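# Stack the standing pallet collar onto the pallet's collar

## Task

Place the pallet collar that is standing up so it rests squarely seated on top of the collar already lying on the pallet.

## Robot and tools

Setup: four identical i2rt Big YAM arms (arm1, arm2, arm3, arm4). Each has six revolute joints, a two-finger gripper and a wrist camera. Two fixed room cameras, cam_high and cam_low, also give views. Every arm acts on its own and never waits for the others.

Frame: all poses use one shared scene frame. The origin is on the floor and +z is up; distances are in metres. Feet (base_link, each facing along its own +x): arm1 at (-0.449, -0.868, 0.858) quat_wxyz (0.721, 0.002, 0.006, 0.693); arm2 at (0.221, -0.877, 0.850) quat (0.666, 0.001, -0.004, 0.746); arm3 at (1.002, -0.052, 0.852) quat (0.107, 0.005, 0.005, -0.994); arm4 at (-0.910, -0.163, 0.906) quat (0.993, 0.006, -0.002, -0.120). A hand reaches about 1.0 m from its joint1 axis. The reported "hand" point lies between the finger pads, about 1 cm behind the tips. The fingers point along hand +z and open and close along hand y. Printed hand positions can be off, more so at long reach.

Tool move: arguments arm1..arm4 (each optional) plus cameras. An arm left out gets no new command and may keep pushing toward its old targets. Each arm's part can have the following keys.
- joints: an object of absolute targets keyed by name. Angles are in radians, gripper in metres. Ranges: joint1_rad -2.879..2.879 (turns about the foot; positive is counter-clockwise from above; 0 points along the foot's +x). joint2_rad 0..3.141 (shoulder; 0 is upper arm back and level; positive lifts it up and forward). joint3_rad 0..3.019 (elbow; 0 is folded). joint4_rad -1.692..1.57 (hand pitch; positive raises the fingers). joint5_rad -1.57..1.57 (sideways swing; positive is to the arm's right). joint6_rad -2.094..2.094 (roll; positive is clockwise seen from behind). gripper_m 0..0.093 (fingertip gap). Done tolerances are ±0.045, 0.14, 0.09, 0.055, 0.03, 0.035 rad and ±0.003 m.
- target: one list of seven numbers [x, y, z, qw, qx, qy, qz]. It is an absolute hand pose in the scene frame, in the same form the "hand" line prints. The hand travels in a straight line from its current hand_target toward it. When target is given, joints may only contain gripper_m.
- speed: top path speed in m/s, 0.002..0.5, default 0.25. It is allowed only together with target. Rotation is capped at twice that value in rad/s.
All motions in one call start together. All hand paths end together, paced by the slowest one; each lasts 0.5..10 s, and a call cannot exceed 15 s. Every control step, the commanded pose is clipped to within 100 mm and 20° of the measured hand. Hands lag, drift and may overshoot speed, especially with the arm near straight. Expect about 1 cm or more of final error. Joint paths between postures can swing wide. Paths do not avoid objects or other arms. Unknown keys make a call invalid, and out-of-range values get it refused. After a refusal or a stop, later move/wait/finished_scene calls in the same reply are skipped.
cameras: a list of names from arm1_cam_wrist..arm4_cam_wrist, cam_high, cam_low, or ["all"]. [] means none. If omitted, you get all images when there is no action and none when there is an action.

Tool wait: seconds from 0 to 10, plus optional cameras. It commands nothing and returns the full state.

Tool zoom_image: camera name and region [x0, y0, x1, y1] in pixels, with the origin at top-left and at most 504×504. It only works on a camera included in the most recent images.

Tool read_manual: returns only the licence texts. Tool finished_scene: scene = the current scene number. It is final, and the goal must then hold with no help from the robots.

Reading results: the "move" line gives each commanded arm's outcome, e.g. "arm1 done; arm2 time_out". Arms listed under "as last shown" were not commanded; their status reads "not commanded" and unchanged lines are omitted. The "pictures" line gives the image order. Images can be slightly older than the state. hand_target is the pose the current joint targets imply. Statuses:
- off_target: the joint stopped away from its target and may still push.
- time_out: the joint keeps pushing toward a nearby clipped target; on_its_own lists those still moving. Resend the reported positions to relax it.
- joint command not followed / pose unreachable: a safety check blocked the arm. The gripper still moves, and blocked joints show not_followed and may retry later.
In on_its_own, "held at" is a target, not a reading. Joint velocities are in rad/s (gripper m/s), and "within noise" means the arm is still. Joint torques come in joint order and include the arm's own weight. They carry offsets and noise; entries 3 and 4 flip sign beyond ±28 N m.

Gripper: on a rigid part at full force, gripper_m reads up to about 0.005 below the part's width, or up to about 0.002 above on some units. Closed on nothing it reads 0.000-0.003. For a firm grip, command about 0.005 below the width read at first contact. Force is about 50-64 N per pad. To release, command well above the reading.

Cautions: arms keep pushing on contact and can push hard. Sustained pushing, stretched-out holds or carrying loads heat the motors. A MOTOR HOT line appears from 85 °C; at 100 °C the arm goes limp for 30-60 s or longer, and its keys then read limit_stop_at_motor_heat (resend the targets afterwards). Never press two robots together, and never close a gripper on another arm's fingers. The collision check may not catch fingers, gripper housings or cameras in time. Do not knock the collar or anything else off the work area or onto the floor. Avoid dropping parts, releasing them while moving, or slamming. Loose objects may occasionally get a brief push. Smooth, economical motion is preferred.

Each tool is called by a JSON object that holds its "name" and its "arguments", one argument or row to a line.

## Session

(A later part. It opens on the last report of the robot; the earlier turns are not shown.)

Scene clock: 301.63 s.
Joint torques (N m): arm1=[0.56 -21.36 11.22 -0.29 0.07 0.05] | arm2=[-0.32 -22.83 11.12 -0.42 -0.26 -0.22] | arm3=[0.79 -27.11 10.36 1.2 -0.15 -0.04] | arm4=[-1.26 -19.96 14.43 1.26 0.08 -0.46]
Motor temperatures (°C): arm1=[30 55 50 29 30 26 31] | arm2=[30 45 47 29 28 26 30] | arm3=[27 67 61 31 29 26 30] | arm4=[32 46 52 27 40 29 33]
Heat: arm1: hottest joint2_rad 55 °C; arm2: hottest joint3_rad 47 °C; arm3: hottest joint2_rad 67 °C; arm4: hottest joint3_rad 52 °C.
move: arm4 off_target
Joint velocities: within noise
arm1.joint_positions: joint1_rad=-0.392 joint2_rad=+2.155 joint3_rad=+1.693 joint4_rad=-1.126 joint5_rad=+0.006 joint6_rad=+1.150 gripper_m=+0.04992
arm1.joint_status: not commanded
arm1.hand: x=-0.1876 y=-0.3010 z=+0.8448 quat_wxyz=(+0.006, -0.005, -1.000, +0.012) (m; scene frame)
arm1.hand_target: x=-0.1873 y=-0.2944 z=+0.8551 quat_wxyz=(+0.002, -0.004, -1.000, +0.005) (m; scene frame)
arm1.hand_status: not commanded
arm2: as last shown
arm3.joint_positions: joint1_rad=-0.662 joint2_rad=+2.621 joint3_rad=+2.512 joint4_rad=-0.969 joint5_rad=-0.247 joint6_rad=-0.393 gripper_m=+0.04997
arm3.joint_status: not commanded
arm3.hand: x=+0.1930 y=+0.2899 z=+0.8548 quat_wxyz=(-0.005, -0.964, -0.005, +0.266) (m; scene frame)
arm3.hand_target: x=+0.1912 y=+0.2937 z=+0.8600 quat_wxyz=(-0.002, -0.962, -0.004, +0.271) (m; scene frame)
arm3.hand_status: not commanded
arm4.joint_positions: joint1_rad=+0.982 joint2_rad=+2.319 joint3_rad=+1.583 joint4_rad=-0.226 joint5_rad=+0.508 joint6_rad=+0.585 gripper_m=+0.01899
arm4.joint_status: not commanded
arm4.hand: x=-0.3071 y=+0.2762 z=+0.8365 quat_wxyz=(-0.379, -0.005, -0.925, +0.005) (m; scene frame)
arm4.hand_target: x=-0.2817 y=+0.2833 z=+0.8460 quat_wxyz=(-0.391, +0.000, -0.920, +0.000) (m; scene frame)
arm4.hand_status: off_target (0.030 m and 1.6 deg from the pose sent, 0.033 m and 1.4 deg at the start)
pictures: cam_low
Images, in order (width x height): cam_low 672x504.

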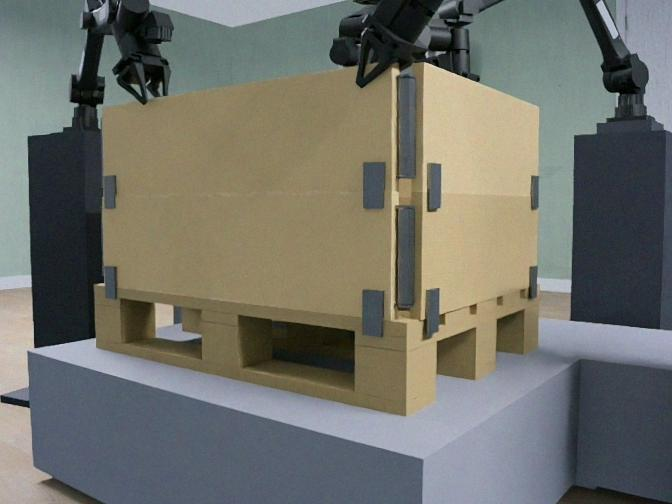

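Good. Release.

{"name": "move", "arguments": {
  "arm4": {"target":[-0.298,0.283,0.844,0.385,0,0.923,0],"speed":0.05}
}}

{"name": "move", "arguments": {
  "arm4": {"joints":{"gripper_m":0.05}}
}}

{"name": "move", "arguments": {
  "arm1": {"target":[-0.187,-0.294,0.96,0,0,1,0],"speed":0.2},
  "arm2": {"target":[0.125,-0.272,0.97,0,1,0,0],"speed":0.2},
  "arm3": {"target":[0.193,0.293,0.98,0,-0.962,0,0.271],"speed":0.2},
  "arm4": {"target":[-0.300,0.283,0.95,0.385,0,0.923,0],"speed":0.2},
  "cameras": ["cam_low","cam_high"]
}}

{"name": "zoom_image", "arguments": {
  "camera": "cam_low",
  "region": [340, 130, 560, 260]
}}

{"name": "zoom_image", "arguments": {
  "camera": "cam_high",
  "region": [230, 150, 480, 350]
}}

Scene clock: 307.50 s.
Joint torques (N m): arm1=[0.56 -21.36 11.21 -0.31 0.08 0.06] | arm2=[-0.32 -22.89 11.12 -0.42 -0.26 -0.22] | arm3=[0.73 -27.16 10.37 1.22 -0.16 -0.04] | arm4=[0.09 -21.66 10.54 1.29 0.13 -0.28]
Motor temperatures (°C): arm1=[30 55 50 29 30 26 31] | arm2=[30 45 47 29 28 26 30] | arm3=[27 67 60 31 29 26 30] | arm4=[32 45 52 27 39 29 33]
Heat: arm1: hottest joint2_rad 55 °C; arm2: hottest joint3_rad 47 °C; arm3: hottest joint2_rad 67 °C; arm4: hottest joint3_rad 52 °C.
move: arm4 off_target
Joint velocities: within noise
arm1, arm2, arm3: as last shown
arm2.hand_target: x=+0.1262 y=-0.2732 z=+0.8619 quat_wxyz=(+0.005, +1.000, +0.000, +0.001) (m; scene frame)
arm4.joint_positions: joint1_rad=+0.982 joint2_rad=+2.319 joint3_rad=+1.583 joint4_rad=-0.226 joint5_rad=+0.508 joint6_rad=+0.585 gripper_m=+0.01899
arm4.joint_status: not commanded
arm4.hand: x=-0.3071 y=+0.2762 z=+0.8365 quat_wxyz=(-0.379, -0.005, -0.925, +0.005) (m; scene frame)
arm4.hand_target: x=-0.2983 y=+0.2828 z=+0.8442 quat_wxyz=(-0.385, +0.000, -0.923, +0.000) (m; scene frame)
arm4.hand_status: off_target (0.014 m and 1.1 deg from the pose sent, 0.014 m and 1.1 deg at the start)

Scene clock: 308.13 s.
Joint torques (N m): arm1=[0.56 -21.48 11.21 -0.29 0.08 0.06] | arm2=[-0.38 -22.83 11.12 -0.42 -0.26 -0.22] | arm3=[0.79 -27.11 10.36 1.22 -0.16 -0.04] | arm4=[0.15 -21.71 10.56 1.32 0.2 -0.22]
Motor temperatures (°C): arm1=[30 55 50 29 30 26 31] | arm2=[30 45 47 29 28 26 30] | arm3=[27 67 60 31 29 26 30] | arm4=[32 45 51 27 39 29 33]
Heat: arm1: hottest joint2_rad 55 °C; arm2: hottest joint3_rad 47 °C; arm3: hottest joint2_rad 67 °C; arm4: hottest joint3_rad 51 °C.
move: arm4 done
Joint velocities: within noise
arm1, arm2, arm3: as last shown
arm2.hand_target: x=+0.1262 y=-0.2732 z=+0.8620 quat_wxyz=(+0.005, +1.000, +0.000, +0.001) (m; scene frame)
arm4.joint_positions: joint1_rad=+0.981 joint2_rad=+2.320 joint3_rad=+1.583 joint4_rad=-0.226 joint5_rad=+0.505 joint6_rad=+0.579 gripper_m=+0.04985
arm4.joint_status: all done
arm4.hand: x=-0.3070 y=+0.2761 z=+0.8358 quat_wxyz=(-0.378, -0.002, -0.926, +0.005) (m; scene frame)
arm4.hand_target: x=-0.2983 y=+0.2828 z=+0.8442 quat_wxyz=(-0.385, +0.000, -0.923, +0.000) (m; scene frame)
arm4.hand_status: not commanded

Scene clock: 310.63 s.
Joint torques (N m): arm1=[0.62 -20.25 15.5 -0.47 0.09 -0.02] | arm2=[-0.26 -21.66 12.59 -0.4 -0.25 -0.21] | arm3=[0.79 -24.7 13.76 0.62 -0.11 0.04] | arm4=[0.38 -22.36 13.04 0.8 0.32 -0.18]
Motor temperatures (°C): arm1=[30 55 50 29 30 26 31] | arm2=[30 45 47 29 28 26 30] | arm3=[27 66 60 31 29 26 30] | arm4=[32 45 52 27 39 29 33]
Heat: arm1: hottest joint2_rad 55 °C; arm2: hottest joint3_rad 47 °C; arm3: hottest joint2_rad 66 °C; arm4: hottest joint3_rad 52 °C.
move: arm1 off_target; arm2 off_target; arm3 done; arm4 off_target
Joint velocities: within noise
arm1.joint_positions: joint1_rad=-0.392 joint2_rad=+2.043 joint3_rad=+1.765 joint4_rad=-1.330 joint5_rad=+0.006 joint6_rad=+1.150 gripper_m=+0.04993
arm1.joint_status: not commanded
arm1.hand: x=-0.1917 y=-0.3117 z=+0.9383 quat_wxyz=(+0.010, -0.005, -1.000, +0.021) (m; scene frame)
arm1.hand_target: x=-0.1876 y=-0.2952 z=+0.9601 quat_wxyz=(+0.000, +0.000, -1.000, +0.000) (m; scene frame)
arm1.hand_status: off_target (0.028 m and 2.7 deg from the pose sent, 0.115 m and 1.6 deg at the start)
arm2.joint_positions: joint1_rad=+0.050 joint2_rad=+1.993 joint3_rad=+1.738 joint4_rad=-1.345 joint5_rad=-0.003 joint6_rad=-1.411 gripper_m=+0.04996
arm2.joint_status: not commanded
arm2.hand: x=+0.1235 y=-0.2842 z=+0.9593 quat_wxyz=(+0.011, +1.000, +0.002, +0.003) (m; scene frame)
arm2.hand_target: x=+0.1253 y=-0.2726 z=+0.9701 quat_wxyz=(+0.000, +1.000, +0.000, +0.000) (m; scene frame)
arm2.hand_status: off_target (0.016 m and 1.4 deg from the pose sent, 0.121 m and 2.0 deg at the start)
arm3.joint_positions: joint1_rad=-0.662 joint2_rad=+2.628 joint3_rad=+2.855 joint4_rad=-1.293 joint5_rad=-0.244 joint6_rad=-0.393 gripper_m=+0.04997
arm3.joint_status: not commanded
arm3.hand: x=+0.1959 y=+0.2872 z=+0.9805 quat_wxyz=(-0.002, -0.963, -0.006, +0.270) (m; scene frame)
arm3.hand_target: x=+0.1938 y=+0.2925 z=+0.9799 quat_wxyz=(+0.001, -0.961, +0.000, +0.275) (m; scene frame)
arm3.hand_status: done (0.006 m and 0.7 deg from the pose sent, 0.125 m and 1.1 deg at the start; pose on its path clipped on 1 of 75 steps)
arm4.joint_positions: joint1_rad=+0.981 joint2_rad=+2.168 joint3_rad=+1.585 joint4_rad=-0.402 joint5_rad=+0.505 joint6_rad=+0.579 gripper_m=+0.04995
arm4.joint_status: not commanded
arm4.hand: x=-0.3124 y=+0.2706 z=+0.9235 quat_wxyz=(-0.370, +0.001, -0.929, +0.012) (m; scene frame)
arm4.hand_target: x=-0.3011 y=+0.2821 z=+0.9503 quat_wxyz=(-0.385, +0.000, -0.923, +0.000) (m; scene frame)
arm4.hand_status: off_target (0.032 m and 2.3 deg from the pose sent, 0.115 m and 1.1 deg at the start)
pictures: cam_high, cam_low
Images, in order (width x height): cam_high 672x504, cam_low 672x504.

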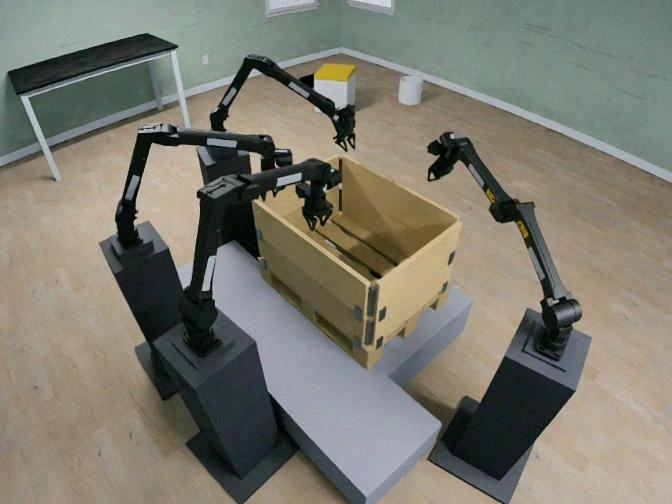

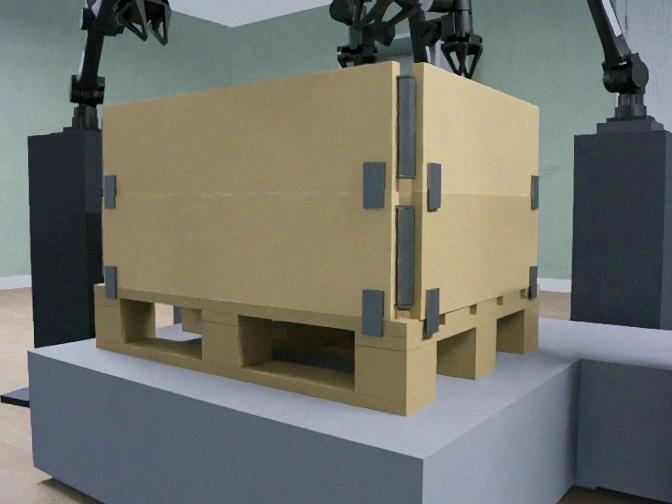

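Scaled by 2.291 from the camera's 672x504 image, which has a finer 960x720 frame.

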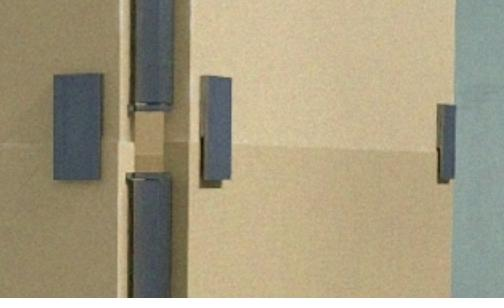

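Scaled by 2.016 from the camera's 672x504 image, which has a finer 960x720 frame.

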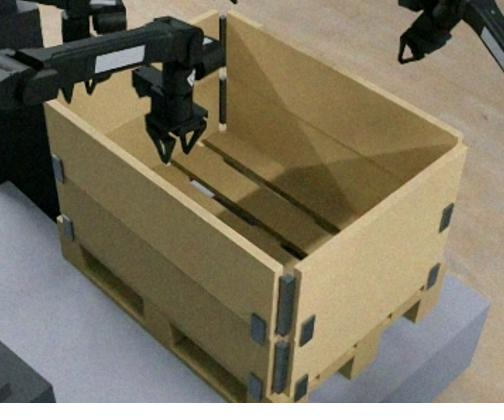

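{"name": "finished_scene", "arguments": {
  "scene": 2
}}

The scene is finished: the task was done.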